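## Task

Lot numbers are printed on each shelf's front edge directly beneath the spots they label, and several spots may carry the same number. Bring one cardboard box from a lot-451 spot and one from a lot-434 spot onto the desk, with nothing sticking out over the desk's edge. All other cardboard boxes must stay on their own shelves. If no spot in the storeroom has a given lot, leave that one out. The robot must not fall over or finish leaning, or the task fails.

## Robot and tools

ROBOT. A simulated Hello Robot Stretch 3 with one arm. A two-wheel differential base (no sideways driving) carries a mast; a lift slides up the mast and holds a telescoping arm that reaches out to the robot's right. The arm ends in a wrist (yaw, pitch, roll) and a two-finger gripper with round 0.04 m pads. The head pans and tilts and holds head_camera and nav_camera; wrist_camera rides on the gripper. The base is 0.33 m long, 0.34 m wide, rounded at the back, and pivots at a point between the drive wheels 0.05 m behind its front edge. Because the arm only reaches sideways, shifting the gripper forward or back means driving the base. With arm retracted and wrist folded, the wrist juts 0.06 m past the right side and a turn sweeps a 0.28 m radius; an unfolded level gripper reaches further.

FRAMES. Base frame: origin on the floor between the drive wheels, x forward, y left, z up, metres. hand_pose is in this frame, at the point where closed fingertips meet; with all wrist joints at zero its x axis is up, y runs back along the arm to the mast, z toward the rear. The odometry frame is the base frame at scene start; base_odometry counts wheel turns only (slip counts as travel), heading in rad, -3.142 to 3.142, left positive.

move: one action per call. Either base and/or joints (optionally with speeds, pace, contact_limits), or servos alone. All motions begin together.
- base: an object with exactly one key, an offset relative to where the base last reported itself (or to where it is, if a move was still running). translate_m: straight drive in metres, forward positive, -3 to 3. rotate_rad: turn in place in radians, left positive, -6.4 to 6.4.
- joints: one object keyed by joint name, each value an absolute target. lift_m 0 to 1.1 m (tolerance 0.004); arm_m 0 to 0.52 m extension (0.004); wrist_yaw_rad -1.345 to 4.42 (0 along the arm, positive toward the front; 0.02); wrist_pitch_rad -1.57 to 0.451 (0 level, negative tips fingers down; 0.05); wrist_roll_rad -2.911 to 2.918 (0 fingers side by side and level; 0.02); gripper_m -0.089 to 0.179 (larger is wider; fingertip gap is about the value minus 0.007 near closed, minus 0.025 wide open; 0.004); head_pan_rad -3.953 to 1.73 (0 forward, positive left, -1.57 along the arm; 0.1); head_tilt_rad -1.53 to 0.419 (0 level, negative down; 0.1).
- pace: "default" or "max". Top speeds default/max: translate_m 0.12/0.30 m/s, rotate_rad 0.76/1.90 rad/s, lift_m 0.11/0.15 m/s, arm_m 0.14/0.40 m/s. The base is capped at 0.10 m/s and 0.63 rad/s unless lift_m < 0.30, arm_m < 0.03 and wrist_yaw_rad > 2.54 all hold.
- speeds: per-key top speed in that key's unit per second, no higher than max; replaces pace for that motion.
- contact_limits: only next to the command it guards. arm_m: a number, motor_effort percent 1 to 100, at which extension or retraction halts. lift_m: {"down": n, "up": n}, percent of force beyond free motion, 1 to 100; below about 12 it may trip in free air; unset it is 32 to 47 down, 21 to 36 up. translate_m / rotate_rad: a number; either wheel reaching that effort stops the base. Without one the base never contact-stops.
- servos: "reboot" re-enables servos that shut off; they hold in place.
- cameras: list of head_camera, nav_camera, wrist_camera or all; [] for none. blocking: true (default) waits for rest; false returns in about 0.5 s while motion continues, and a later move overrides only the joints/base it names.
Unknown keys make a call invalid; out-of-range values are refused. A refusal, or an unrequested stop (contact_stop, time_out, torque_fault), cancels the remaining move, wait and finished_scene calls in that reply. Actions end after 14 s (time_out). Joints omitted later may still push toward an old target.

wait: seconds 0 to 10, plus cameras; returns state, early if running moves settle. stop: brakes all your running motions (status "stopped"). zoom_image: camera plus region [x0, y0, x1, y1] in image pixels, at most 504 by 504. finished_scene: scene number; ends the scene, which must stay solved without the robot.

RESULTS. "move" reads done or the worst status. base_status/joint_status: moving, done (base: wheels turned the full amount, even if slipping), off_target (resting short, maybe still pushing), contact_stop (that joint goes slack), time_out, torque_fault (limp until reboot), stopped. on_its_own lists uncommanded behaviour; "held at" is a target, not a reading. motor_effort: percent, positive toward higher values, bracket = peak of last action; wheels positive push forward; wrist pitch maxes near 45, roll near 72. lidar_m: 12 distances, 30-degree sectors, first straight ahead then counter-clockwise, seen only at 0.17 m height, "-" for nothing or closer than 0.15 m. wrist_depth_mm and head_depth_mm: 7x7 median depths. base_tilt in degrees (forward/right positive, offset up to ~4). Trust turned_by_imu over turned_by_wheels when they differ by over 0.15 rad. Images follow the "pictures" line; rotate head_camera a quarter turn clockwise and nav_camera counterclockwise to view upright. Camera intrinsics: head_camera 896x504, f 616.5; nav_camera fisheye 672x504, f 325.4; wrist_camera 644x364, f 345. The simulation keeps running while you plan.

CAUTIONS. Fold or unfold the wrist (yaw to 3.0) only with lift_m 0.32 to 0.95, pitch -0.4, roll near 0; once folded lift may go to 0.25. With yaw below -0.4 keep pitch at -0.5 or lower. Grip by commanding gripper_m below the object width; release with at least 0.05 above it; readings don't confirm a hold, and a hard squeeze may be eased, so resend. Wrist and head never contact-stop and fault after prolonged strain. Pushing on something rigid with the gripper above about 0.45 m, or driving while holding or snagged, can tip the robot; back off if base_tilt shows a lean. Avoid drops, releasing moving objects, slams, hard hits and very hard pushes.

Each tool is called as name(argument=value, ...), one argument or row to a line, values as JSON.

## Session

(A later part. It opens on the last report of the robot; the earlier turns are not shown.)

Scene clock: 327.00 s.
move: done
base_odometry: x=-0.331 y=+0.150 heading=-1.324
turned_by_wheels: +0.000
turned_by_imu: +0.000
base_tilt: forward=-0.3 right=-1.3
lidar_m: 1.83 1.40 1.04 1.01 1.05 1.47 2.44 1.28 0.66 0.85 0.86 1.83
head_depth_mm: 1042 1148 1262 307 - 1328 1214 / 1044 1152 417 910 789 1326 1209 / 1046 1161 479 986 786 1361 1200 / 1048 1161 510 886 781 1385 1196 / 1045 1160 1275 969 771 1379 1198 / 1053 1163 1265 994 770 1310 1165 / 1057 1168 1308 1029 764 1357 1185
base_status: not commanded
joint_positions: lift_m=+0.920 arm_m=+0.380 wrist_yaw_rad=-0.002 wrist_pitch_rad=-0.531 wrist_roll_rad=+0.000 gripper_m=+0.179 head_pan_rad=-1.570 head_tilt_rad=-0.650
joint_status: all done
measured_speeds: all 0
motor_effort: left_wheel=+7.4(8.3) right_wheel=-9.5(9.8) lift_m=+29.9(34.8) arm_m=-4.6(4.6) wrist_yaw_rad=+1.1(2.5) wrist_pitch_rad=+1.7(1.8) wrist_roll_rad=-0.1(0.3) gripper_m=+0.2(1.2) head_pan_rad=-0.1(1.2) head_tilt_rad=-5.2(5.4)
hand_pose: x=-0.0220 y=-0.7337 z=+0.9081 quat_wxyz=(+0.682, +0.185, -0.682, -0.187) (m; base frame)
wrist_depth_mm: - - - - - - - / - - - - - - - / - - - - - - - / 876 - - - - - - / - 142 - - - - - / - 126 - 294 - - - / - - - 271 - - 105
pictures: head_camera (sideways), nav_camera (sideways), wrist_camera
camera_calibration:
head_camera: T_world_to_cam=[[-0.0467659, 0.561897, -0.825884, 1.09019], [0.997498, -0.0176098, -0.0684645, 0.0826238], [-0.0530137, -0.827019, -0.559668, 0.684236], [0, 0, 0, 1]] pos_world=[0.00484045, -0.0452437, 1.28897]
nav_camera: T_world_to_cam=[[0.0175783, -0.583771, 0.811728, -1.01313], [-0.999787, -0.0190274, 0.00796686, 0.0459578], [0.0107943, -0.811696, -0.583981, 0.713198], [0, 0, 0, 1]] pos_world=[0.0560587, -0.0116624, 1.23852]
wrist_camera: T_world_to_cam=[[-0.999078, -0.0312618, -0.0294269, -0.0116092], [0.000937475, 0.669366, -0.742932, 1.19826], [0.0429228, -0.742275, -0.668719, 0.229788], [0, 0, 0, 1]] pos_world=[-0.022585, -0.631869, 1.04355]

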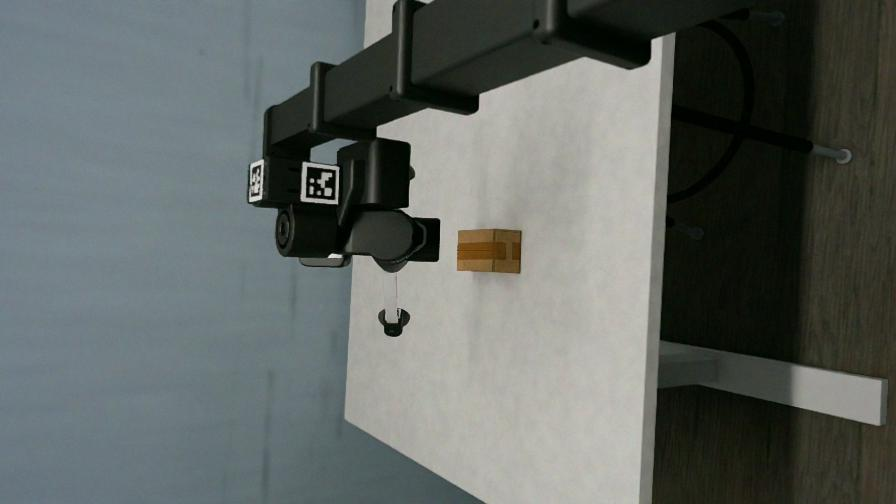

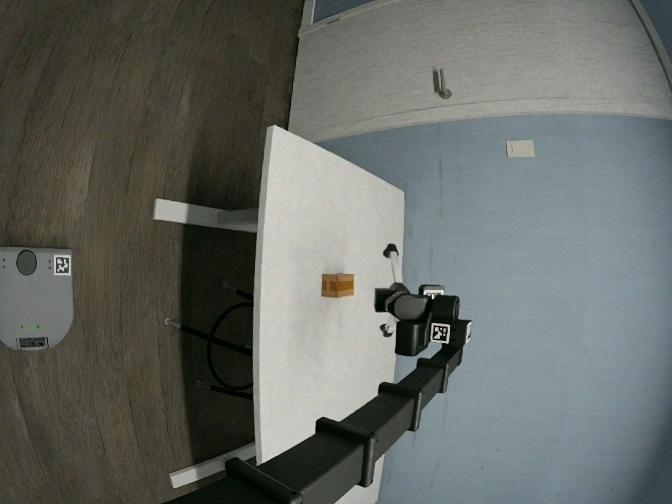

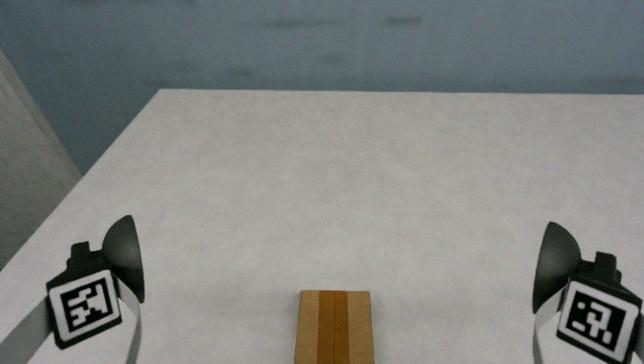

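move(
  joints={"arm_m": 0.005, "wrist_pitch_rad": -0.4, "lift_m": 0.85},
  cameras=[],
)

move(
  joints={"wrist_yaw_rad": 3.0, "gripper_m": 0.04},
  base={"translate_m": -0.4},
  cameras=[],
)

move(
  joints={"lift_m": 0.28, "head_pan_rad": 0.8, "head_tilt_rad": -0.25},
  base={"translate_m": -0.4},
  cameras=[],
)

move(
  base={"translate_m": -0.98},
  speeds={"translate_m": 0.25},
  cameras=[],
)

move(
  base={"rotate_rad": 1.571},
  joints={"head_pan_rad": -0.5, "head_tilt_rad": -0.25},
)

Scene clock: 348.87 s.
move: done
base_odometry: x=-0.331 y=+0.150 heading=-1.324
turned_by_wheels: +0.000
turned_by_imu: +0.000
base_tilt: forward=-0.2 right=-1.3
lidar_m: 1.83 1.40 1.04 1.01 1.05 1.47 2.44 1.28 0.66 0.85 0.86 1.83
head_depth_mm: 1037 1154 1266 1039 798 1169 - / 1043 1150 1267 1035 791 695 - / 1040 1155 1274 1023 783 693 - / 1044 1161 1283 1015 780 318 327 / 1044 1162 1281 1002 775 1342 1172 / 1050 1165 1261 1002 766 1319 1162 / 1060 1170 1306 1033 762 1363 1181
base_status: not commanded
joint_positions: lift_m=+0.850 arm_m=+0.005 wrist_yaw_rad=-0.002 wrist_pitch_rad=-0.420 wrist_roll_rad=+0.000 gripper_m=+0.179 head_pan_rad=-1.570 head_tilt_rad=-0.650
joint_status: all done
measured_speeds: all 0
motor_effort: left_wheel=+7.5(8.1) right_wheel=-9.4(9.9) lift_m=+24.1(27.7) arm_m=-12.9(14.8) wrist_yaw_rad=+1.3(3.1) wrist_pitch_rad=+3.2(7.3) wrist_roll_rad=+0.1(0.3) gripper_m=+0.9(1.2) head_pan_rad=+0.0(0.8) head_tilt_rad=-5.6(6.1)
hand_pose: x=-0.0220 y=-0.3741 z=+0.8623 quat_wxyz=(+0.692, +0.147, -0.691, -0.148) (m; base frame)
wrist_depth_mm: - - - - - - - / - - - - - - - / - - - 502 - - - / - - - - - - - / - 142 - - - - - / 118 144 - - - - - / - - - - - - 105
pictures: none
No camera images: "cameras" was empty.

Scene clock: 354.00 s.
move: done
base_odometry: x=-0.429 y=+0.538 heading=-1.324
turned_by_wheels: +0.000
turned_by_imu: -0.001
base_tilt: forward=-0.3 right=-1.2
lidar_m: 2.23 1.41 1.05 1.02 1.06 2.11 2.04 1.75 1.00 0.63 0.93 1.81
head_depth_mm: 1036 1142 1270 1047 798 1365 - / 1036 1151 1263 1037 791 1397 - / 1029 1147 1266 1026 785 1362 - / 1040 1150 1266 1017 782 1313 - / 1038 1153 1275 1008 775 1071 - / 1045 1155 1260 994 768 1333 1210 / 1043 1157 1252 986 763 1357 1184
base_status: done
joint_positions: lift_m=+0.850 arm_m=+0.005 wrist_yaw_rad=+2.997 wrist_pitch_rad=-0.420 wrist_roll_rad=+0.000 gripper_m=+0.040 head_pan_rad=-1.570 head_tilt_rad=-0.650
joint_status: all done
measured_speeds: all 0
motor_effort: left_wheel=-3.2(9.8) right_wheel=-8.3(14.7) lift_m=+26.5(27.2) arm_m=-11.0(13.5) wrist_yaw_rad=+0.5(5.3) wrist_pitch_rad=+3.2(3.3) wrist_roll_rad=-0.3(0.4) gripper_m=+0.3(84.8) head_pan_rad=+0.0(0.8) head_tilt_rad=-4.7(6.4)
hand_pose: x=+0.0111 y=+0.0719 z=+0.8623 quat_wxyz=(+0.197, +0.700, +0.097, +0.679) (m; base frame)
wrist_depth_mm: - 142 - - - - - / - 152 - - - - - / - 167 - - - - - / - 192 225 - - - - / - - 209 - - - - / - - 126 - 129 - - / - - 268 - - - -
pictures: none
No camera images: "cameras" was empty.

Scene clock: 360.00 s.
move: done
base_odometry: x=-0.527 y=+0.926 heading=-1.323
turned_by_wheels: +0.000
turned_by_imu: -0.001
base_tilt: forward=-0.1 right=-1.2
lidar_m: 2.63 1.42 1.06 1.03 1.08 1.70 1.65 1.72 0.83 0.83 0.79 1.28
head_depth_mm: 2605 1880 1995 2143 2312 2180 1643 / 2349 1621 1728 1835 1959 2009 1635 / 1444 1445 1508 1608 1688 1784 1626 / 1244 1290 1357 1423 1478 1566 1579 / 1128 1167 1215 1266 1324 1386 1460 / 1033 1072 1105 1151 1196 1246 1309 / 953 985 1019 1054 1095 1135 1185
base_status: done
joint_positions: lift_m=+0.280 arm_m=+0.005 wrist_yaw_rad=+2.997 wrist_pitch_rad=-0.419 wrist_roll_rad=+0.000 gripper_m=+0.040 head_pan_rad=+0.800 head_tilt_rad=-0.250
joint_status: all done
measured_speeds: all 0
motor_effort: left_wheel=-1.3(9.5) right_wheel=-11.3(14.8) lift_m=+25.5(28.0) arm_m=-9.5(11.9) wrist_yaw_rad=+2.1(3.4) wrist_pitch_rad=+3.1(3.3) wrist_roll_rad=-0.1(0.3) gripper_m=+0.4(0.9) head_pan_rad=-3.0(6.0) head_tilt_rad=-2.5(8.1)
hand_pose: x=+0.0111 y=+0.0719 z=+0.2924 quat_wxyz=(+0.197, +0.700, +0.097, +0.679) (m; base frame)
wrist_depth_mm: - 141 - - - - - / - 152 - - - - - / 913 166 855 898 879 877 856 / 728 192 224 701 698 691 692 / 601 574 208 563 566 577 570 / 506 507 126 299 129 491 487 / 274 280 257 268 423 429 430
pictures: none
No camera images: "cameras" was empty.

Scene clock: 366.30 s.
move: done
base_odometry: x=-0.767 y=+1.876 heading=-1.323
turned_by_wheels: +0.000
turned_by_imu: -0.001
base_tilt: forward=-0.3 right=-1.3
lidar_m: 3.57 1.46 1.11 1.46 0.94 0.70 0.68 0.71 0.98 1.23 1.07 1.45
head_depth_mm: 2623 1916 2048 2177 2369 2200 1649 / 2333 1663 1773 1882 1979 2058 1633 / 1520 1470 1556 1635 1724 1846 1628 / 1276 1325 1383 1454 1522 1603 1593 / 1153 1200 1248 1299 1349 1423 1481 / 1060 1096 1137 1175 1225 1275 1336 / 977 1012 1041 1082 1118 1165 1208
base_status: done
joint_positions: lift_m=+0.280 arm_m=+0.005 wrist_yaw_rad=+2.997 wrist_pitch_rad=-0.419 wrist_roll_rad=+0.000 gripper_m=+0.040 head_pan_rad=+0.800 head_tilt_rad=-0.250
joint_status: not commanded
measured_speeds: all 0
motor_effort: left_wheel=-1.1(11.9) right_wheel=-11.3(14.4) lift_m=+24.0(31.2) arm_m=-8.1(10.0) wrist_yaw_rad=+2.2(3.7) wrist_pitch_rad=+3.1(3.3) wrist_roll_rad=+0.0(0.4) gripper_m=+0.2(1.0) head_pan_rad=-2.8(3.7) head_tilt_rad=-2.6(3.6)
hand_pose: x=+0.0111 y=+0.0719 z=+0.2924 quat_wxyz=(+0.197, +0.700, +0.097, +0.679) (m; base frame)
wrist_depth_mm: - 142 - - - - - / - 152 - - - - - / 873 167 855 903 871 860 864 / 733 191 225 711 701 693 690 / 603 580 209 566 556 580 575 / 512 504 126 299 129 495 496 / 274 281 256 268 418 432 426
pictures: none
No camera images: "cameras" was empty.

Scene clock: 369.67 s.
move: done
base_odometry: x=-0.767 y=+1.876 heading=+0.247
turned_by_wheels: +1.571
turned_by_imu: +1.546
base_tilt: forward=-0.4 right=-1.2
lidar_m: 1.38 0.95 0.70 0.67 0.70 0.97 1.23 1.07 1.44 3.58 1.48 1.11
head_depth_mm: 1279 1310 1390 1468 1554 1647 1647 / 1172 1230 1293 1362 1435 1512 1560 / 1102 1151 1200 1255 1321 1398 1469 / 1040 1080 1129 1187 1230 1297 1363 / 979 1018 1065 1102 1153 1201 1265 / 990 1036 1090 1146 1202 1260 1326 / 2123 2192 2276 2389 2460 2113 1604
base_status: done
joint_positions: lift_m=+0.280 arm_m=+0.005 wrist_yaw_rad=+2.997 wrist_pitch_rad=-0.419 wrist_roll_rad=+0.000 gripper_m=+0.040 head_pan_rad=-0.501 head_tilt_rad=-0.250
joint_status: all done
measured_speeds: all 0
motor_effort: left_wheel=-8.7(13.4) right_wheel=+7.8(12.4) lift_m=+23.9(24.9) arm_m=-12.4(13.2) wrist_yaw_rad=+1.9(3.4) wrist_pitch_rad=+3.1(3.3) wrist_roll_rad=+0.1(0.4) gripper_m=+0.2(1.1) head_pan_rad=+3.2(4.4) head_tilt_rad=-2.8(5.0)
hand_pose: x=+0.0111 y=+0.0719 z=+0.2924 quat_wxyz=(+0.197, +0.700, +0.097, +0.679) (m; base frame)
wrist_depth_mm: 622 141 636 - - - - / - 152 - - - - - / - 166 172 - - 831 828 / 722 192 224 707 715 695 681 / 601 571 209 566 558 573 573 / 509 508 127 299 129 493 491 / 273 279 257 267 419 430 427
pictures: head_camera (sideways), nav_camera (sideways), wrist_camera
camera_calibration:
head_camera: T_world_to_cam=[[-0.194315, 0.0536866, -0.979469, 1.29156], [0.517517, 0.853847, -0.055868, 0.0692277], [0.833317, -0.517748, -0.193699, 0.202567], [0, 0, 0, 1]] pos_world=[0.0463405, -0.0235709, 1.30815]
nav_camera: T_world_to_cam=[[0.202671, -0.0916161, 0.974952, -1.2272], [-0.468399, -0.883401, 0.0143568, 0.0343237], [0.859958, -0.459576, -0.221953, 0.236852], [0, 0, 0, 1]] pos_world=[0.0611121, 0.0267421, 1.24854]
wrist_camera: T_world_to_cam=[[0.993866, -0.107605, -0.02552, 0.0108493], [-0.0832559, -0.576134, -0.813104, 0.312676], [0.072791, 0.810241, -0.581558, 0.277104], [0, 0, 0, 1]] pos_world=[-0.00492136, -0.043211, 0.415667]

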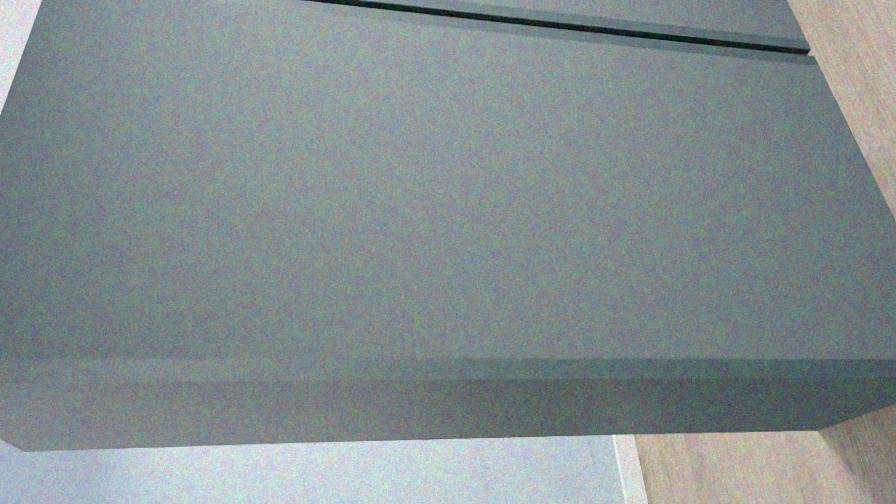

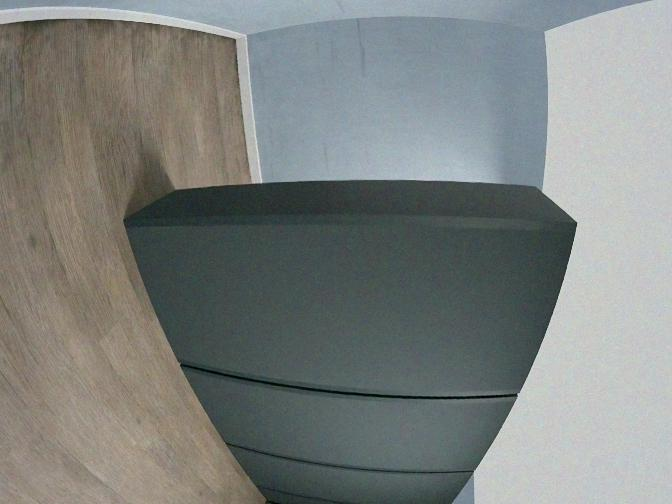

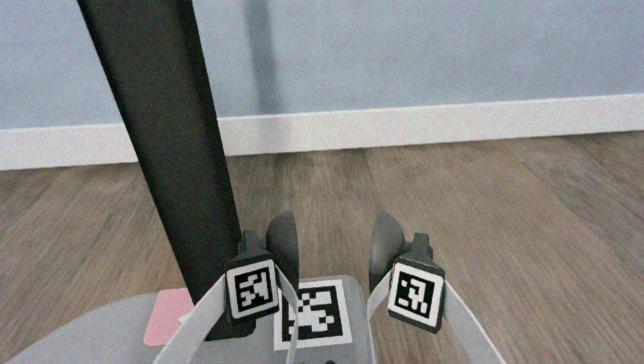

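move(
  base={"translate_m": 1.6},
  joints={"head_pan_rad": -1.2, "head_tilt_rad": -0.25},
  speeds={"translate_m": 0.25},
)

Scene clock: 387.40 s.
move: done
base_odometry: x=+0.785 y=+2.267 heading=+0.247
turned_by_wheels: +0.000
turned_by_imu: +0.001
base_tilt: forward=-0.3 right=-1.1
lidar_m: 0.93 0.93 0.68 0.66 0.68 0.94 2.70 0.50 0.37 0.37 1.30 0.96
head_depth_mm: 2637 3567 3640 3816 3090 2103 1582 / 2494 3728 3845 - 3278 2184 1648 / 2678 3299 3496 3734 3258 2166 1636 / 2224 2334 2463 2619 2700 2139 1618 / 1762 1831 1918 1986 2084 2051 1614 / 1454 1505 1559 1610 1669 1728 1609 / 1246 1277 1310 1344 1391 1441 1459
base_status: done
joint_positions: lift_m=+0.280 arm_m=+0.005 wrist_yaw_rad=+2.997 wrist_pitch_rad=-0.419 wrist_roll_rad=+0.000 gripper_m=+0.040 head_pan_rad=-1.200 head_tilt_rad=-0.250
joint_status: all done
measured_speeds: all 0
motor_effort: left_wheel=+1.3(10.6) right_wheel=+10.7(15.2) lift_m=+26.1(26.3) arm_m=-8.6(12.4) wrist_yaw_rad=+2.5(3.5) wrist_pitch_rad=+3.1(3.3) wrist_roll_rad=+0.2(0.4) gripper_m=+0.2(1.0) head_pan_rad=+3.9(4.9) head_tilt_rad=-1.8(4.3)
hand_pose: x=+0.0110 y=+0.0719 z=+0.2924 quat_wxyz=(+0.197, +0.700, +0.097, +0.679) (m; base frame)
wrist_depth_mm: 611 141 625 639 - - - / - 152 - - - - - / - 166 175 - 788 793 823 / 727 192 224 706 701 705 683 / 602 572 209 566 560 576 571 / 510 505 127 298 129 493 490 / 273 280 257 269 419 431 430
pictures: head_camera (sideways), nav_camera (sideways), wrist_camera
camera_calibration:
head_camera: T_world_to_cam=[[-0.114253, 0.166091, -0.979469, 1.29106], [0.94549, 0.32082, -0.0558872, 0.0666659], [0.304951, -0.932464, -0.193692, 0.205831], [0, 0, 0, 1]] pos_world=[0.0217072, -0.0438907, 1.30815]
nav_camera: T_world_to_cam=[[0.0962588, -0.200521, 0.974949, -1.22655], [-0.926896, -0.375042, 0.0143783, 0.0370804], [0.362763, -0.905061, -0.221964, 0.239894], [0, 0, 0, 1]] pos_world=[0.065411, -0.0149237, 1.24854]
wrist_camera: T_world_to_cam=[[0.993874, -0.107548, -0.0254387, 0.010818], [-0.083157, -0.576144, -0.813107, 0.312677], [0.0727918, 0.810241, -0.581558, 0.277104], [0, 0, 0, 1]] pos_world=[-0.00492143, -0.0432111, 0.415667]

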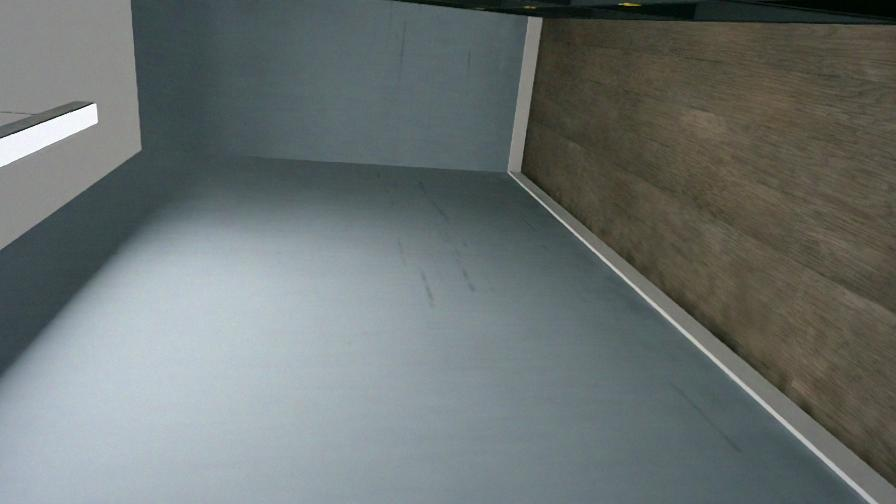

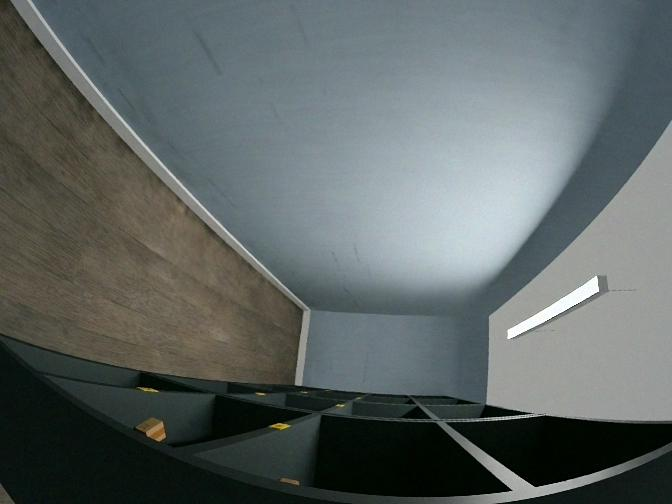

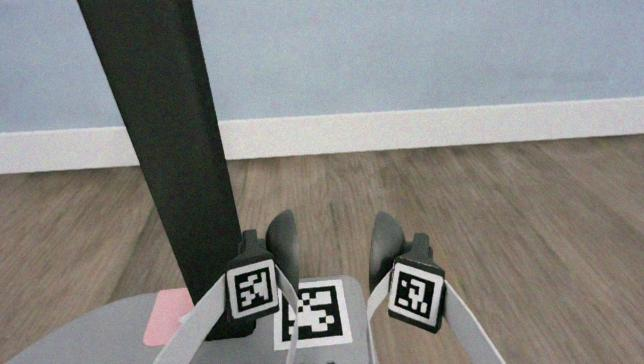

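move(
  base={"translate_m": 0.56},
  cameras=[],
)

move(
  base={"rotate_rad": -1.571},
  joints={"head_pan_rad": -1.1, "head_tilt_rad": -0.4},
)

Scene clock: 400.70 s.
move: done
base_odometry: x=+1.327 y=+2.404 heading=+0.247
turned_by_wheels: +0.000
turned_by_imu: +0.000
base_tilt: forward=-0.3 right=-1.2
lidar_m: 0.37 0.39 0.54 0.65 0.68 0.94 2.68 0.73 1.39 1.39 0.53 0.39
head_depth_mm: 2626 3568 3664 3817 3292 2185 1646 / 1859 2078 2374 2781 2877 2185 1632 / 1183 1276 1374 1497 1643 1819 1580 / 867 910 966 1024 1091 1161 1248 / 685 713 745 779 818 859 902 / 567 586 607 628 654 679 707 / 483 496 510 527 543 563 584
base_status: done
joint_positions: lift_m=+0.280 arm_m=+0.005 wrist_yaw_rad=+2.997 wrist_pitch_rad=-0.419 wrist_roll_rad=+0.000 gripper_m=+0.040 head_pan_rad=-1.200 head_tilt_rad=-0.250
joint_status: not commanded
measured_speeds: all 0
motor_effort: left_wheel=-0.2(10.5) right_wheel=+10.8(13.5) lift_m=+27.9(28.2) arm_m=-5.4(7.8) wrist_yaw_rad=+2.2(4.0) wrist_pitch_rad=+3.2(3.3) wrist_roll_rad=-0.1(0.3) gripper_m=+0.5(1.1) head_pan_rad=+3.3(3.9) head_tilt_rad=-1.0(2.4)
hand_pose: x=+0.0110 y=+0.0719 z=+0.2924 quat_wxyz=(+0.197, +0.700, +0.097, +0.679) (m; base frame)
wrist_depth_mm: 610 142 630 637 - 546 434 / - 152 - - - 705 434 / - 166 174 - 796 647 439 / 697 192 225 707 705 575 451 / 597 576 209 561 561 562 445 / 509 503 127 299 129 491 443 / 272 279 256 268 420 429 417
pictures: none
No camera images: "cameras" was empty.

Scene clock: 404.07 s.
move: done
base_odometry: x=+1.327 y=+2.404 heading=-1.324
turned_by_wheels: -1.571
turned_by_imu: -1.546
base_tilt: forward=-0.3 right=-1.2
lidar_m: 1.33 0.52 0.39 0.37 0.39 0.55 0.65 0.68 0.95 2.81 0.73 1.39
head_depth_mm: 2805 2932 3069 3213 2472 1815 1424 / 2886 3066 3206 3314 2473 1789 1409 / 760 833 927 1041 1180 1605 1361 / 618 665 722 790 873 971 1093 / 738 1153 1233 832 1338 1007 1239 / 1105 1226 1312 971 1403 1080 1310 / 1170 1315 1403 1044 1386 1159 1298
base_status: done
joint_positions: lift_m=+0.280 arm_m=+0.005 wrist_yaw_rad=+2.997 wrist_pitch_rad=-0.419 wrist_roll_rad=+0.000 gripper_m=+0.040 head_pan_rad=-1.097 head_tilt_rad=-0.403
joint_status: all done
measured_speeds: all 0
motor_effort: left_wheel=+8.1(11.7) right_wheel=-8.5(14.0) lift_m=+27.6(28.6) arm_m=-12.7(13.0) wrist_yaw_rad=+0.8(3.3) wrist_pitch_rad=+3.1(3.3) wrist_roll_rad=-0.1(0.3) gripper_m=+0.1(0.8) head_pan_rad=-2.4(5.6) head_tilt_rad=+2.4(5.6)
hand_pose: x=+0.0110 y=+0.0719 z=+0.2924 quat_wxyz=(+0.197, +0.700, +0.097, +0.679) (m; base frame)
wrist_depth_mm: 368 141 379 388 400 402 413 / 402 151 410 421 433 445 448 / 437 166 441 464 478 491 495 / 482 192 225 515 527 535 543 / 513 520 209 533 165 558 552 / 511 505 127 300 129 489 488 / 274 280 257 267 422 430 431
pictures: head_camera (sideways), nav_camera (sideways), wrist_camera
camera_calibration:
head_camera: T_world_to_cam=[[-0.197632, 0.284069, -0.938214, 1.23765], [0.903412, 0.424291, -0.0618357, 0.0746525], [0.38051, -0.859815, -0.340485, 0.396364], [0, 0, 0, 1]] pos_world=[0.026337, -0.0424529, 1.30076]
nav_camera: T_world_to_cam=[[0.182957, -0.31938, 0.929798, -1.16811], [-0.882522, -0.470113, 0.0121733, 0.0397688], [0.433222, -0.822794, -0.36787, 0.429371], [0, 0, 0, 1]] pos_world=[0.062797, -0.00109045, 1.24357]
wrist_camera: T_world_to_cam=[[0.993874, -0.107548, -0.0254387, 0.010818], [-0.083157, -0.576144, -0.813107, 0.312677], [0.0727918, 0.810241, -0.581558, 0.277104], [0, 0, 0, 1]] pos_world=[-0.00492143, -0.0432111, 0.415667]

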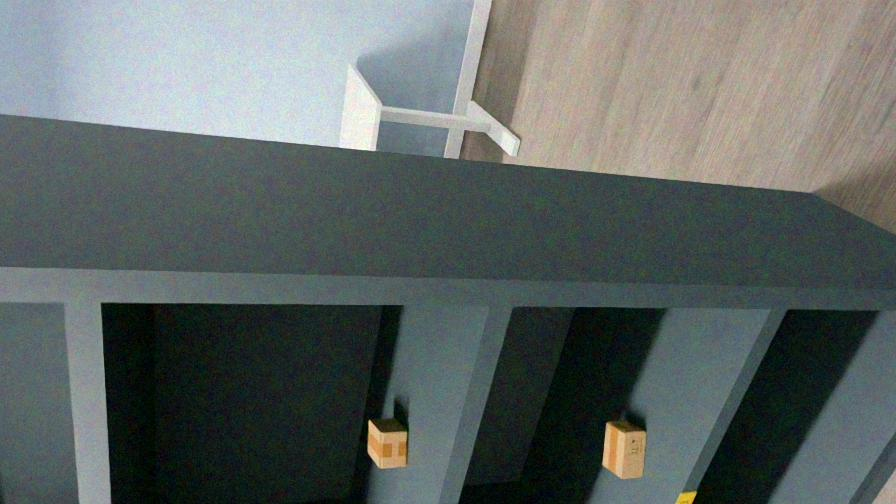

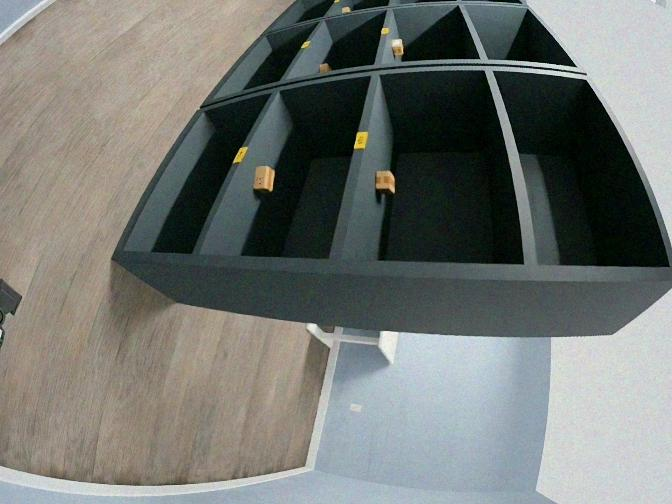

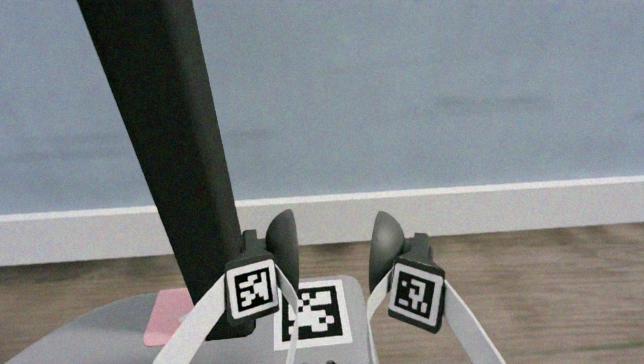

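move(
  base={"translate_m": 0.75},
  joints={"head_pan_rad": -1.35, "head_tilt_rad": -0.45},
  speeds={"translate_m": 0.2},
  cameras=["head_camera", "nav_camera"],
)

Scene clock: 415.67 s.
move: done
base_odometry: x=+1.511 y=+1.677 heading=-1.324
turned_by_wheels: +0.000
turned_by_imu: +0.000
base_tilt: forward=-0.3 right=-1.3
lidar_m: 1.26 0.49 0.37 0.35 0.37 0.52 1.40 1.46 0.73 1.10 0.82 1.57
head_depth_mm: 574 938 1000 837 1172 1013 865 / 587 961 1023 823 1186 1010 887 / 599 982 1054 802 1218 941 1179 / 615 1005 1081 805 1251 998 1203 / 632 1031 1108 799 1274 991 1236 / 650 998 1054 841 1155 986 1232 / 670 806 843 831 931 953 1070
base_status: done
joint_positions: lift_m=+0.280 arm_m=+0.005 wrist_yaw_rad=+2.997 wrist_pitch_rad=-0.419 wrist_roll_rad=+0.000 gripper_m=+0.040 head_pan_rad=-1.350 head_tilt_rad=-0.450
joint_status: all done
measured_speeds: all 0
motor_effort: left_wheel=+7.5(13.6) right_wheel=+3.5(10.7) lift_m=+30.3(30.4) arm_m=-11.9(13.3) wrist_yaw_rad=+2.2(3.7) wrist_pitch_rad=+3.0(3.3) wrist_roll_rad=-0.3(0.4) gripper_m=-0.1(1.1) head_pan_rad=+3.4(4.1) head_tilt_rad=-4.2(7.0)
hand_pose: x=+0.0110 y=+0.0719 z=+0.2924 quat_wxyz=(+0.197, +0.700, +0.097, +0.679) (m; base frame)
wrist_depth_mm: 352 142 364 371 379 387 393 / 381 152 390 402 410 419 426 / 418 168 420 440 456 463 475 / 458 194 225 492 505 512 525 / 492 500 208 517 518 545 556 / 508 508 127 299 129 497 494 / 273 280 257 268 423 432 430
pictures: head_camera (sideways), nav_camera (sideways)
camera_calibration:
head_camera: T_world_to_cam=[[-0.129862, 0.367288, -0.920997, 1.21475], [0.980206, 0.18755, -0.0634167, 0.0762272], [0.149441, -0.911002, -0.384374, 0.45493], [0, 0, 0, 1]] pos_world=[0.015047, -0.046019, 1.29848]
nav_camera: T_world_to_cam=[[0.106669, -0.397332, 0.911454, -1.14373], [-0.971976, -0.234803, 0.0113941, 0.0412811], [0.209485, -0.887127, -0.411244, 0.487131], [0, 0, 0, 1]] pos_world=[0.0600785, -0.0126007, 1.24232]

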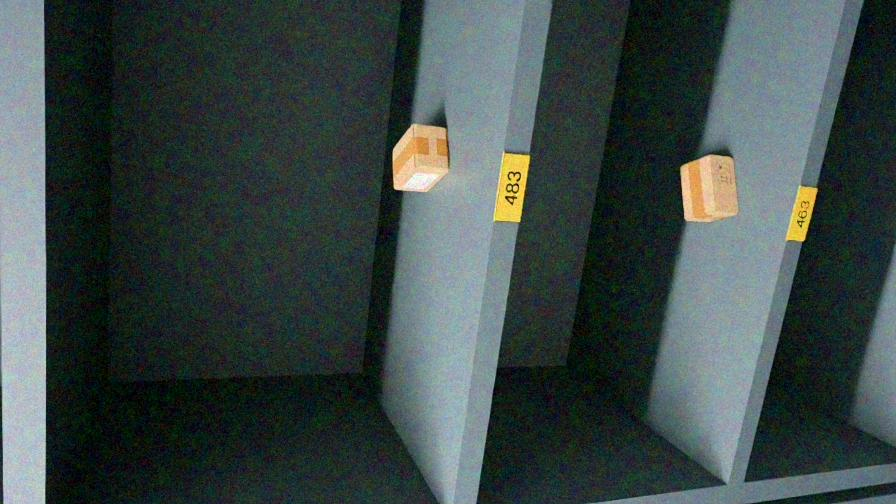

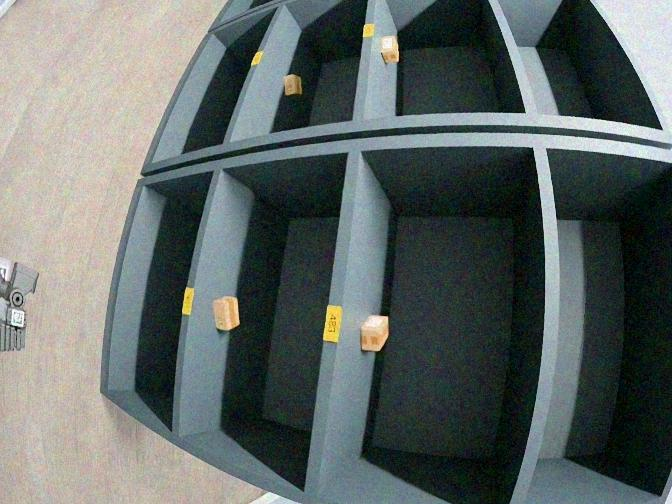

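Not here (483, 463). Next unit. Adding a slight heading fix since we drift off the wall.

move(
  base={"translate_m": 0.7},
  joints={"head_pan_rad": -1.4, "head_tilt_rad": -0.45},
  speeds={"translate_m": 0.2},
  cameras=["head_camera", "nav_camera"],
)

Scene clock: 427.17 s.
move: done
base_odometry: x=+1.682 y=+0.998 heading=-1.324
turned_by_wheels: +0.000
turned_by_imu: +0.001
base_tilt: forward=-0.4 right=-1.2
lidar_m: 1.19 0.47 0.35 0.34 0.35 0.49 1.47 1.24 0.69 0.68 1.01 0.99
head_depth_mm: 574 811 698 663 716 775 865 / 584 973 1047 823 1095 936 885 / 597 994 1067 815 1225 1007 1214 / 612 1012 1094 803 1262 995 1237 / 630 1034 1104 856 1272 991 1236 / 645 1059 1126 811 1302 985 1263 / 668 1079 1151 895 1294 1014 1256
base_status: done
joint_positions: lift_m=+0.280 arm_m=+0.005 wrist_yaw_rad=+2.997 wrist_pitch_rad=-0.419 wrist_roll_rad=+0.000 gripper_m=+0.040 head_pan_rad=-1.400 head_tilt_rad=-0.450
joint_status: all done
measured_speeds: all 0
motor_effort: left_wheel=+2.7(11.8) right_wheel=+7.7(12.4) lift_m=+29.8(31.3) arm_m=-11.3(12.3) wrist_yaw_rad=+2.7(3.5) wrist_pitch_rad=+3.0(3.3) wrist_roll_rad=+0.3(0.3) gripper_m=+0.7(0.9) head_pan_rad=-3.0(4.9) head_tilt_rad=-4.5(7.3)
hand_pose: x=+0.0110 y=+0.0719 z=+0.2924 quat_wxyz=(+0.197, +0.700, +0.097, +0.679) (m; base frame)
wrist_depth_mm: 339 141 347 353 362 368 375 / 364 152 374 384 393 403 410 / 397 168 403 424 435 439 455 / 438 193 224 465 481 490 502 / 474 476 210 496 495 528 539 / 501 508 127 299 129 494 494 / 272 278 257 267 422 434 428
pictures: head_camera (sideways), nav_camera (sideways)
camera_calibration:
head_camera: T_world_to_cam=[[-0.111361, 0.373343, -0.920985, 1.21465], [0.988355, 0.138314, -0.0634385, 0.0761679], [0.103701, -0.917324, -0.384398, 0.455195], [0, 0, 0, 1]] pos_world=[0.01278, -0.0464546, 1.29848]
nav_camera: T_world_to_cam=[[0.0866584, -0.402181, 0.91145, -1.14359], [-0.982504, -0.185892, 0.0113883, 0.0413741], [0.164852, -0.89649, -0.411253, 0.487451], [0, 0, 0, 1]] pos_world=[0.0593947, -0.0152425, 1.24232]

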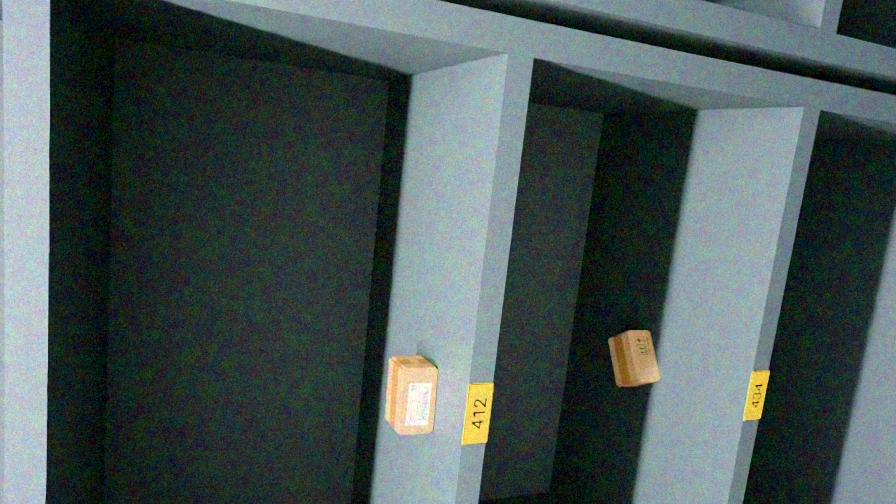

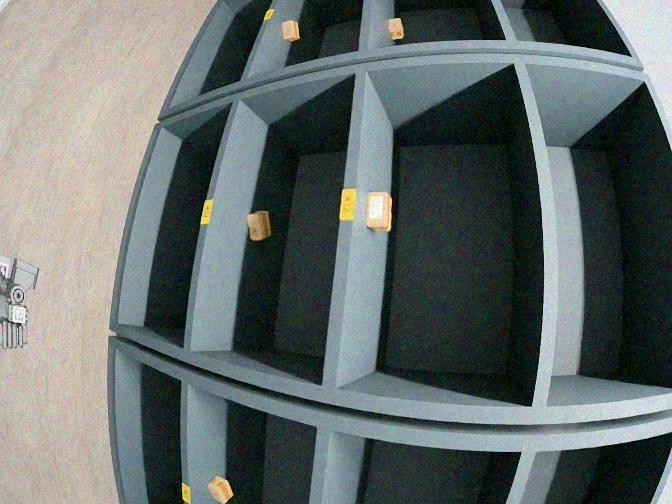

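zoom_image(
  camera="head_camera",
  region=[730, 360, 790, 420],
)

move(
  base={"translate_m": 0.28},
  joints={"head_pan_rad": -1.57, "head_tilt_rad": -0.65, "lift_m": 0.6},
  cameras=["head_camera"],
)

zoom_image(
  camera="head_camera",
  region=[420, 180, 672, 330],
)

Scaled by 8.400 from the camera's 896x504 image, which has a finer 1280x720 frame.

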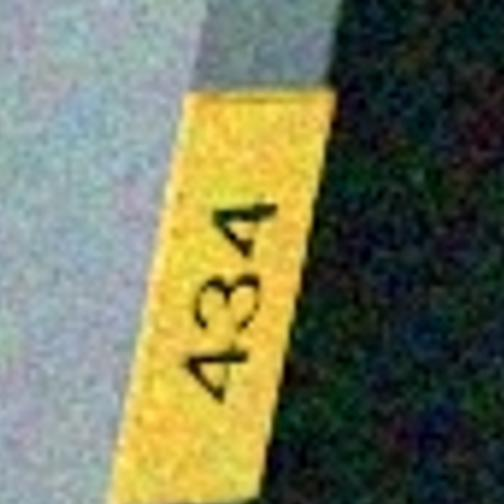

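Scene clock: 443.37 s.
move: done
base_odometry: x=+1.751 y=+0.727 heading=-1.324
turned_by_wheels: +0.000
turned_by_imu: +0.000
base_tilt: forward=-0.4 right=-1.1
lidar_m: 1.17 0.46 0.34 0.33 0.35 0.48 1.44 1.48 0.78 1.13 0.82 1.55
head_depth_mm: 921 1015 805 1082 995 1102 1190 / 921 1016 794 1251 1048 1315 1208 / 923 1021 781 1254 1039 1341 1199 / 922 1022 756 1260 1037 1334 1202 / 926 1012 754 1254 1024 1333 1191 / 934 1014 799 1261 1017 1323 1188 / 932 1014 791 1217 1043 1273 1185
base_status: done
joint_positions: lift_m=+0.600 arm_m=+0.005 wrist_yaw_rad=+2.997 wrist_pitch_rad=-0.419 wrist_roll_rad=+0.000 gripper_m=+0.040 head_pan_rad=-1.570 head_tilt_rad=-0.650
joint_status: all done
measured_speeds: all 0
motor_effort: left_wheel=+4.9(11.6) right_wheel=+5.1(11.8) lift_m=+29.1(34.0) arm_m=-11.3(11.5) wrist_yaw_rad=+0.5(3.3) wrist_pitch_rad=+3.1(3.2) wrist_roll_rad=+0.1(0.4) gripper_m=+0.7(0.8) head_pan_rad=+3.5(6.0) head_tilt_rad=+3.2(7.7)
hand_pose: x=+0.0110 y=+0.0720 z=+0.6124 quat_wxyz=(+0.197, +0.700, +0.097, +0.679) (m; base frame)
wrist_depth_mm: 331 141 340 348 356 361 365 / 355 152 364 380 384 392 401 / 391 167 394 414 423 438 443 / 429 192 224 459 471 485 497 / 480 478 210 501 499 529 531 / 525 534 127 - 127 - - / - - 262 - - - 711
pictures: head_camera (sideways)
camera_calibration:
head_camera: T_world_to_cam=[[-0.04652, 0.56232, -0.82561, 1.08985], [0.997493, -0.0179653, -0.0684412, 0.0825778], [-0.0533182, -0.826724, -0.560075, 0.684777], [0, 0, 0, 1]] pos_world=[0.00484033, -0.0452418, 1.28897]

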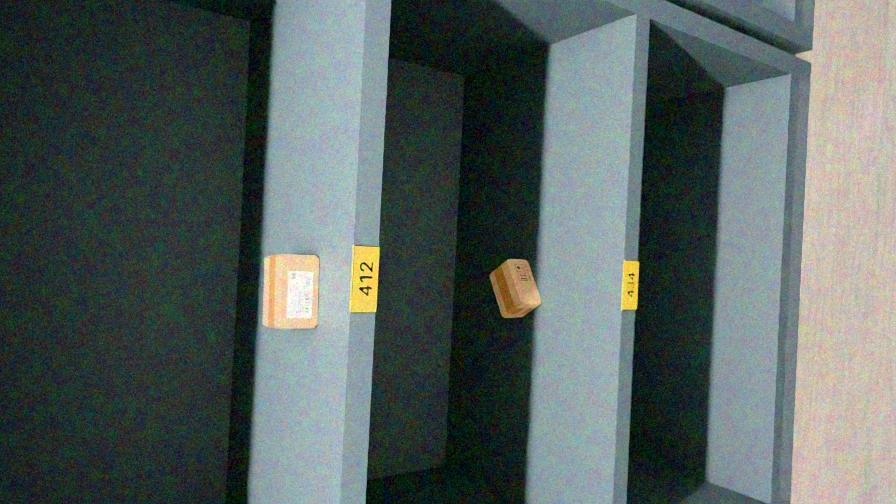

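Scaled by 2.000 from the camera's 896x504 image, which has a finer 1280x720 frame.

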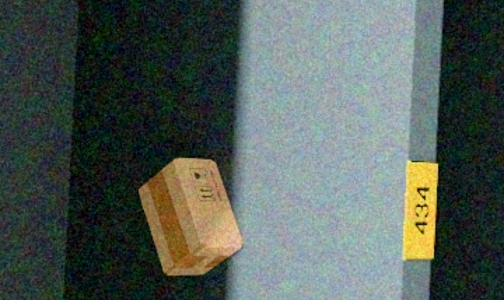

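move(
  base={"rotate_rad": -0.4},
  joints={"lift_m": 0.66, "wrist_pitch_rad": -0.4, "wrist_yaw_rad": 0.44, "gripper_m": 0.179},
  cameras=[],
)

move(
  base={"translate_m": 0.25},
  cameras=[],
)

move(
  base={"rotate_rad": 0.38},
  cameras=[],
)

move(
  base={"translate_m": -0.275},
)

Scene clock: 467.73 s.
move: done
base_odometry: x=+1.751 y=+0.727 heading=-1.723
turned_by_wheels: -0.400
turned_by_imu: -0.393
base_tilt: forward=-0.4 right=-1.0
lidar_m: 1.55 0.82 0.41 0.33 0.33 0.36 0.56 2.37 1.40 0.78 1.13 0.82
head_depth_mm: 1110 1217 1000 1382 1574 1432 1218 / 634 711 825 1306 1527 1396 1215 / 686 734 784 908 1048 1322 1207 / 857 936 826 1130 1073 1303 1176 / 953 1043 811 1282 1053 1332 1190 / 923 1000 753 1233 1018 1318 1170 / 892 970 741 1198 1006 1254 1130
base_status: done
joint_positions: lift_m=+0.660 arm_m=+0.005 wrist_yaw_rad=+0.443 wrist_pitch_rad=-0.419 wrist_roll_rad=+0.000 gripper_m=+0.179 head_pan_rad=-1.570 head_tilt_rad=-0.650
joint_status: all done
measured_speeds: all 0
motor_effort: left_wheel=+8.3(12.0) right_wheel=-9.4(13.0) lift_m=+23.9(32.8) arm_m=-11.3(11.5) wrist_yaw_rad=-5.1(7.1) wrist_pitch_rad=+3.0(5.5) wrist_roll_rad=-0.2(0.3) gripper_m=+0.7(84.9) head_pan_rad=+2.9(3.8) head_tilt_rad=+2.6(3.8)
hand_pose: x=+0.0747 y=-0.3527 z=+0.6725 quat_wxyz=(+0.707, +0.296, -0.642, +0.008) (m; base frame)
wrist_depth_mm: - - - - - - - / - - - 665 - - - / - - 543 538 524 526 - / 625 - - - - 490 - / - 146 - - - - - / - 139 - - - - - / 809 824 811 801 - - 105
pictures: none
No camera images: "cameras" was empty.

Scene clock: 471.37 s.
move: done
base_odometry: x=+1.713 y=+0.480 heading=-1.723
turned_by_wheels: +0.000
turned_by_imu: +0.000
base_tilt: forward=-0.3 right=-1.3
lidar_m: 1.30 1.05 0.52 0.42 0.42 0.46 0.71 1.65 0.85 1.04 0.63 0.64
head_depth_mm: 798 832 817 937 1039 1352 1218 / 927 984 795 1109 1083 1287 1209 / 944 1050 781 1282 1035 1349 1212 / 909 1010 772 1256 1031 1300 1172 / 878 970 695 1209 1023 1259 1145 / 848 931 707 1171 1016 1220 1125 / 817 900 740 1120 1009 872 1110
base_status: done
joint_positions: lift_m=+0.660 arm_m=+0.005 wrist_yaw_rad=+0.443 wrist_pitch_rad=-0.419 wrist_roll_rad=+0.000 gripper_m=+0.179 head_pan_rad=-1.570 head_tilt_rad=-0.650
joint_status: not commanded
measured_speeds: all 0
motor_effort: left_wheel=+3.1(13.0) right_wheel=+6.3(10.3) lift_m=+26.3(26.3) arm_m=-12.4(13.3) wrist_yaw_rad=-3.6(4.6) wrist_pitch_rad=+2.9(3.1) wrist_roll_rad=-0.2(0.4) gripper_m=+0.9(1.2) head_pan_rad=+3.2(3.6) head_tilt_rad=+2.2(3.7)
hand_pose: x=+0.0746 y=-0.3527 z=+0.6725 quat_wxyz=(+0.707, +0.295, -0.642, +0.008) (m; base frame)
wrist_depth_mm: 360 441 - - - - - / 386 445 - - 568 - - / - 456 537 533 527 524 519 / - 473 462 453 447 441 432 / - 145 - - - 432 415 / - 140 - - - - - / 118 - 729 - - - 105
pictures: none
No camera images: "cameras" was empty.

Scene clock: 473.07 s.
move: done
base_odometry: x=+1.713 y=+0.480 heading=-1.344
turned_by_wheels: +0.380
turned_by_imu: +0.373
base_tilt: forward=-0.3 right=-1.1
lidar_m: 1.59 0.59 0.43 0.42 0.44 0.60 1.69 0.85 0.87 0.86 0.63 1.30
head_depth_mm: 848 936 803 1191 1059 1265 1158 / 849 937 697 1195 1052 1263 1166 / 846 933 782 1200 1018 1250 1158 / 848 940 773 1193 1029 1233 1149 / 847 942 764 1175 1025 1235 1140 / 834 907 752 934 959 1005 1136 / 624 636 644 674 790 937 1110
base_status: done
joint_positions: lift_m=+0.660 arm_m=+0.005 wrist_yaw_rad=+0.443 wrist_pitch_rad=-0.419 wrist_roll_rad=+0.000 gripper_m=+0.179 head_pan_rad=-1.570 head_tilt_rad=-0.650
joint_status: not commanded
measured_speeds: all 0
motor_effort: left_wheel=-8.8(12.6) right_wheel=+9.5(11.9) lift_m=+28.1(28.1) arm_m=-11.3(13.4) wrist_yaw_rad=-3.2(4.0) wrist_pitch_rad=+3.0(3.2) wrist_roll_rad=-0.1(0.3) gripper_m=+0.4(1.0) head_pan_rad=+2.6(3.1) head_tilt_rad=+1.3(2.5)
hand_pose: x=+0.0746 y=-0.3527 z=+0.6725 quat_wxyz=(+0.707, +0.295, -0.642, +0.008) (m; base frame)
wrist_depth_mm: - - - 389 - - - / - 736 - 435 - - - / - - - 463 530 520 479 / - - - 486 444 439 437 / - - - - 912 392 363 / 123 144 - 737 - - 334 / 791 817 824 767 - - 105
pictures: none
No camera images: "cameras" was empty.

Scene clock: 476.93 s.
move: done
base_odometry: x=+1.651 y=+0.748 heading=-1.344
turned_by_wheels: +0.000
turned_by_imu: +0.000
base_tilt: forward=-0.3 right=-1.2
lidar_m: 1.59 0.59 0.44 0.42 0.44 0.60 1.70 1.40 0.68 1.04 0.77 1.48
head_depth_mm: 847 908 807 867 906 935 1137 / 847 939 793 1170 1047 1075 1155 / 846 935 784 1196 1037 1244 1160 / 847 939 773 1195 1029 1235 1141 / 848 943 683 1183 1008 1232 1144 / 846 940 709 1169 1017 1222 1143 / 851 940 743 1173 1011 1250 1136
base_status: done
joint_positions: lift_m=+0.660 arm_m=+0.005 wrist_yaw_rad=+0.443 wrist_pitch_rad=-0.419 wrist_roll_rad=+0.000 gripper_m=+0.179 head_pan_rad=-1.570 head_tilt_rad=-0.650
joint_status: not commanded
measured_speeds: all 0
motor_effort: left_wheel=-4.2(12.9) right_wheel=-9.1(9.5) lift_m=+30.7(31.2) arm_m=-7.5(11.1) wrist_yaw_rad=-2.4(4.8) wrist_pitch_rad=+3.0(3.2) wrist_roll_rad=+0.1(0.3) gripper_m=+0.2(1.2) head_pan_rad=+2.4(3.3) head_tilt_rad=+0.5(2.2)
hand_pose: x=+0.0746 y=-0.3527 z=+0.6725 quat_wxyz=(+0.707, +0.295, -0.642, +0.008) (m; base frame)
wrist_depth_mm: - 502 - - - - - / 833 545 - - 568 - - / - - 539 539 535 524 518 / - - - 488 447 442 439 / - - 793 - - 390 362 / 123 144 876 - - - 334 / 798 825 849 - - - 105
pictures: head_camera (sideways), nav_camera (sideways), wrist_camera
camera_calibration:
head_camera: T_world_to_cam=[[-0.0468274, 0.561779, -0.825961, 1.09029], [0.997501, -0.0175005, -0.0684558, 0.0826174], [-0.0529118, -0.827102, -0.559555, 0.684086], [0, 0, 0, 1]] pos_world=[0.00484055, -0.0452442, 1.28897]
nav_camera: T_world_to_cam=[[0.0176372, -0.583656, 0.81181, -1.01324], [-0.999785, -0.0191416, 0.00795911, 0.0459665], [0.010894, -0.811776, -0.583868, 0.713052], [0, 0, 0, 1]] pos_world=[0.0560593, -0.0116632, 1.23852]
wrist_camera: T_world_to_cam=[[-0.886917, -0.461227, -0.0254658, -0.0727632], [-0.249782, 0.525233, -0.813473, 0.783473], [0.388571, -0.715122, -0.581044, 0.275684], [0, 0, 0, 1]] pos_world=[0.0240396, -0.247918, 0.795667]

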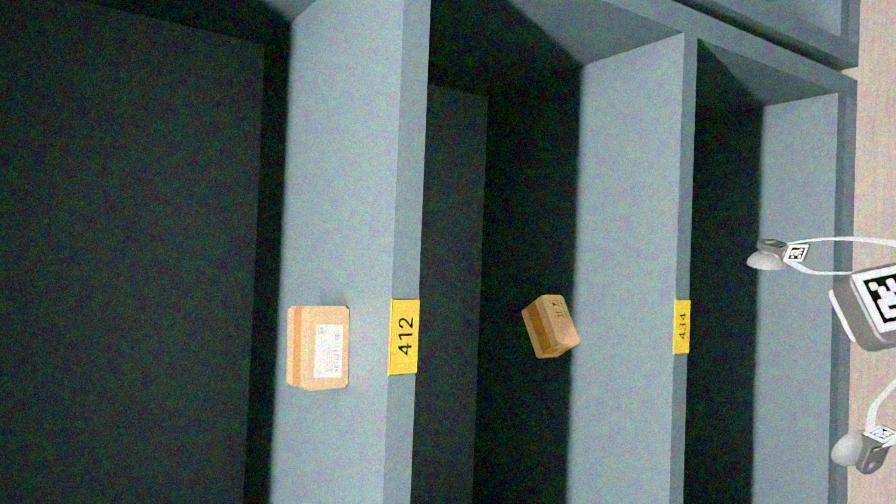

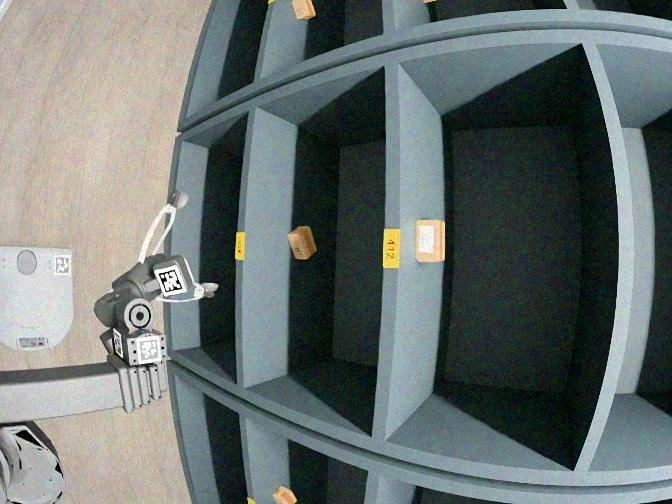

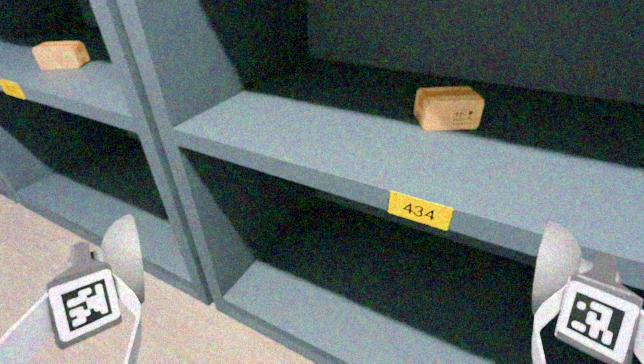

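move(
  base={"translate_m": 0.02},
  joints={"arm_m": 0.42},
  contact_limits={"arm_m": 35},
  cameras=["wrist_camera"],
)

Scene clock: 542.73 s.
move: done
base_odometry: x=+1.655 y=+0.728 heading=-1.344
turned_by_wheels: +0.000
turned_by_imu: +0.000
base_tilt: forward=-0.2 right=-1.2
lidar_m: 1.59 0.59 0.44 0.42 0.44 0.60 1.70 1.42 0.69 1.04 0.75 1.48
head_depth_mm: 848 924 805 913 951 932 1115 / 845 935 796 1194 1048 505 390 / 845 937 785 1173 639 893 1155 / 848 940 773 762 741 1239 1151 / 847 938 681 1174 988 1231 1149 / 850 939 750 1177 1011 1226 1138 / 847 940 744 1172 1007 1251 1138
base_status: done
joint_positions: lift_m=+0.660 arm_m=+0.420 wrist_yaw_rad=+0.443 wrist_pitch_rad=-0.419 wrist_roll_rad=+0.000 gripper_m=+0.179 head_pan_rad=-1.570 head_tilt_rad=-0.650
joint_status: all done
measured_speeds: all 0
motor_effort: left_wheel=+4.2(9.2) right_wheel=+6.6(9.0) lift_m=+29.9(30.9) arm_m=+13.2(15.2) wrist_yaw_rad=-2.9(4.3) wrist_pitch_rad=+3.0(3.1) wrist_roll_rad=+0.0(0.4) gripper_m=+0.8(1.2) head_pan_rad=+1.7(2.4) head_tilt_rad=-0.8(1.6)
contact_limits: arm_m 35 (drawing in: default 31, maximum 55; extending or still: default 40, maximum 69)
hand_pose: x=+0.0746 y=-0.7677 z=+0.6725 quat_wxyz=(+0.707, +0.295, -0.642, +0.008) (m; base frame)
wrist_depth_mm: 377 455 - - - - - / 394 470 - - - - - / 402 486 534 - - - - / 417 454 446 444 424 - - / 377 373 372 367 364 362 360 / 123 300 317 261 268 312 307 / 264 269 274 235 242 264 105
pictures: wrist_camera
camera_calibration:
wrist_camera: T_world_to_cam=[[-0.886917, -0.461227, -0.0254658, -0.264172], [-0.249782, 0.525233, -0.813473, 1.00145], [0.388571, -0.715122, -0.581044, -0.0210915], [0, 0, 0, 1]] pos_world=[0.0240396, -0.662918, 0.795667]

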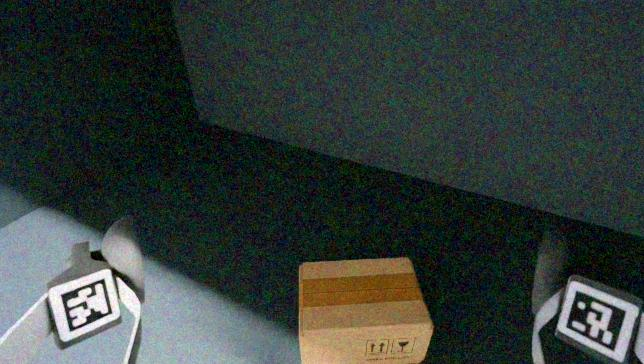

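move(
  joints={"arm_m": 0.463, "lift_m": 0.6},
  cameras=["wrist_camera"],
)

Scene clock: 556.30 s.
move: done
base_odometry: x=+1.655 y=+0.728 heading=-1.344
turned_by_wheels: +0.000
turned_by_imu: +0.000
base_tilt: forward=-0.3 right=-1.2
lidar_m: 1.60 0.59 0.44 0.42 0.44 0.60 1.70 1.42 0.69 1.04 0.76 1.48
head_depth_mm: 844 921 806 916 955 932 1134 / 841 938 796 1188 1040 898 465 / 844 935 782 1196 728 596 1136 / 846 938 773 1177 771 1239 1151 / 846 938 682 1174 992 1229 1146 / 846 939 747 1177 1016 1229 1139 / 849 942 743 1179 1009 1252 1136
base_status: not commanded
joint_positions: lift_m=+0.600 arm_m=+0.463 wrist_yaw_rad=+0.443 wrist_pitch_rad=-0.419 wrist_roll_rad=+0.000 gripper_m=+0.179 head_pan_rad=-1.570 head_tilt_rad=-0.650
joint_status: all done
measured_speeds: all 0
motor_effort: left_wheel=+5.0(5.2) right_wheel=+6.6(8.0) lift_m=+24.8(28.4) arm_m=+13.4(14.7) wrist_yaw_rad=-2.3(4.2) wrist_pitch_rad=+3.1(3.1) wrist_roll_rad=-0.1(0.3) gripper_m=+0.6(1.0) head_pan_rad=+1.0(1.7) head_tilt_rad=-2.3(2.3)
hand_pose: x=+0.0746 y=-0.8107 z=+0.6125 quat_wxyz=(+0.707, +0.295, -0.642, +0.008) (m; base frame)
wrist_depth_mm: 374 437 - - - - - / 389 470 - - - - - / 402 439 437 410 - - - / 350 348 350 343 340 323 310 / 290 277 286 284 283 280 287 / - 230 237 181 192 239 237 / 202 208 206 166 173 203 105
pictures: wrist_camera
camera_calibration:
wrist_camera: T_world_to_cam=[[-0.886917, -0.461227, -0.0254658, -0.285533], [-0.249782, 0.525233, -0.813473, 0.975222], [0.388571, -0.715122, -0.581044, -0.0867044], [0, 0, 0, 1]] pos_world=[0.0240396, -0.705918, 0.735667]

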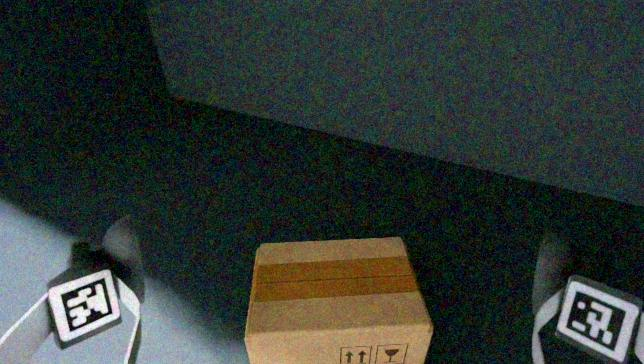

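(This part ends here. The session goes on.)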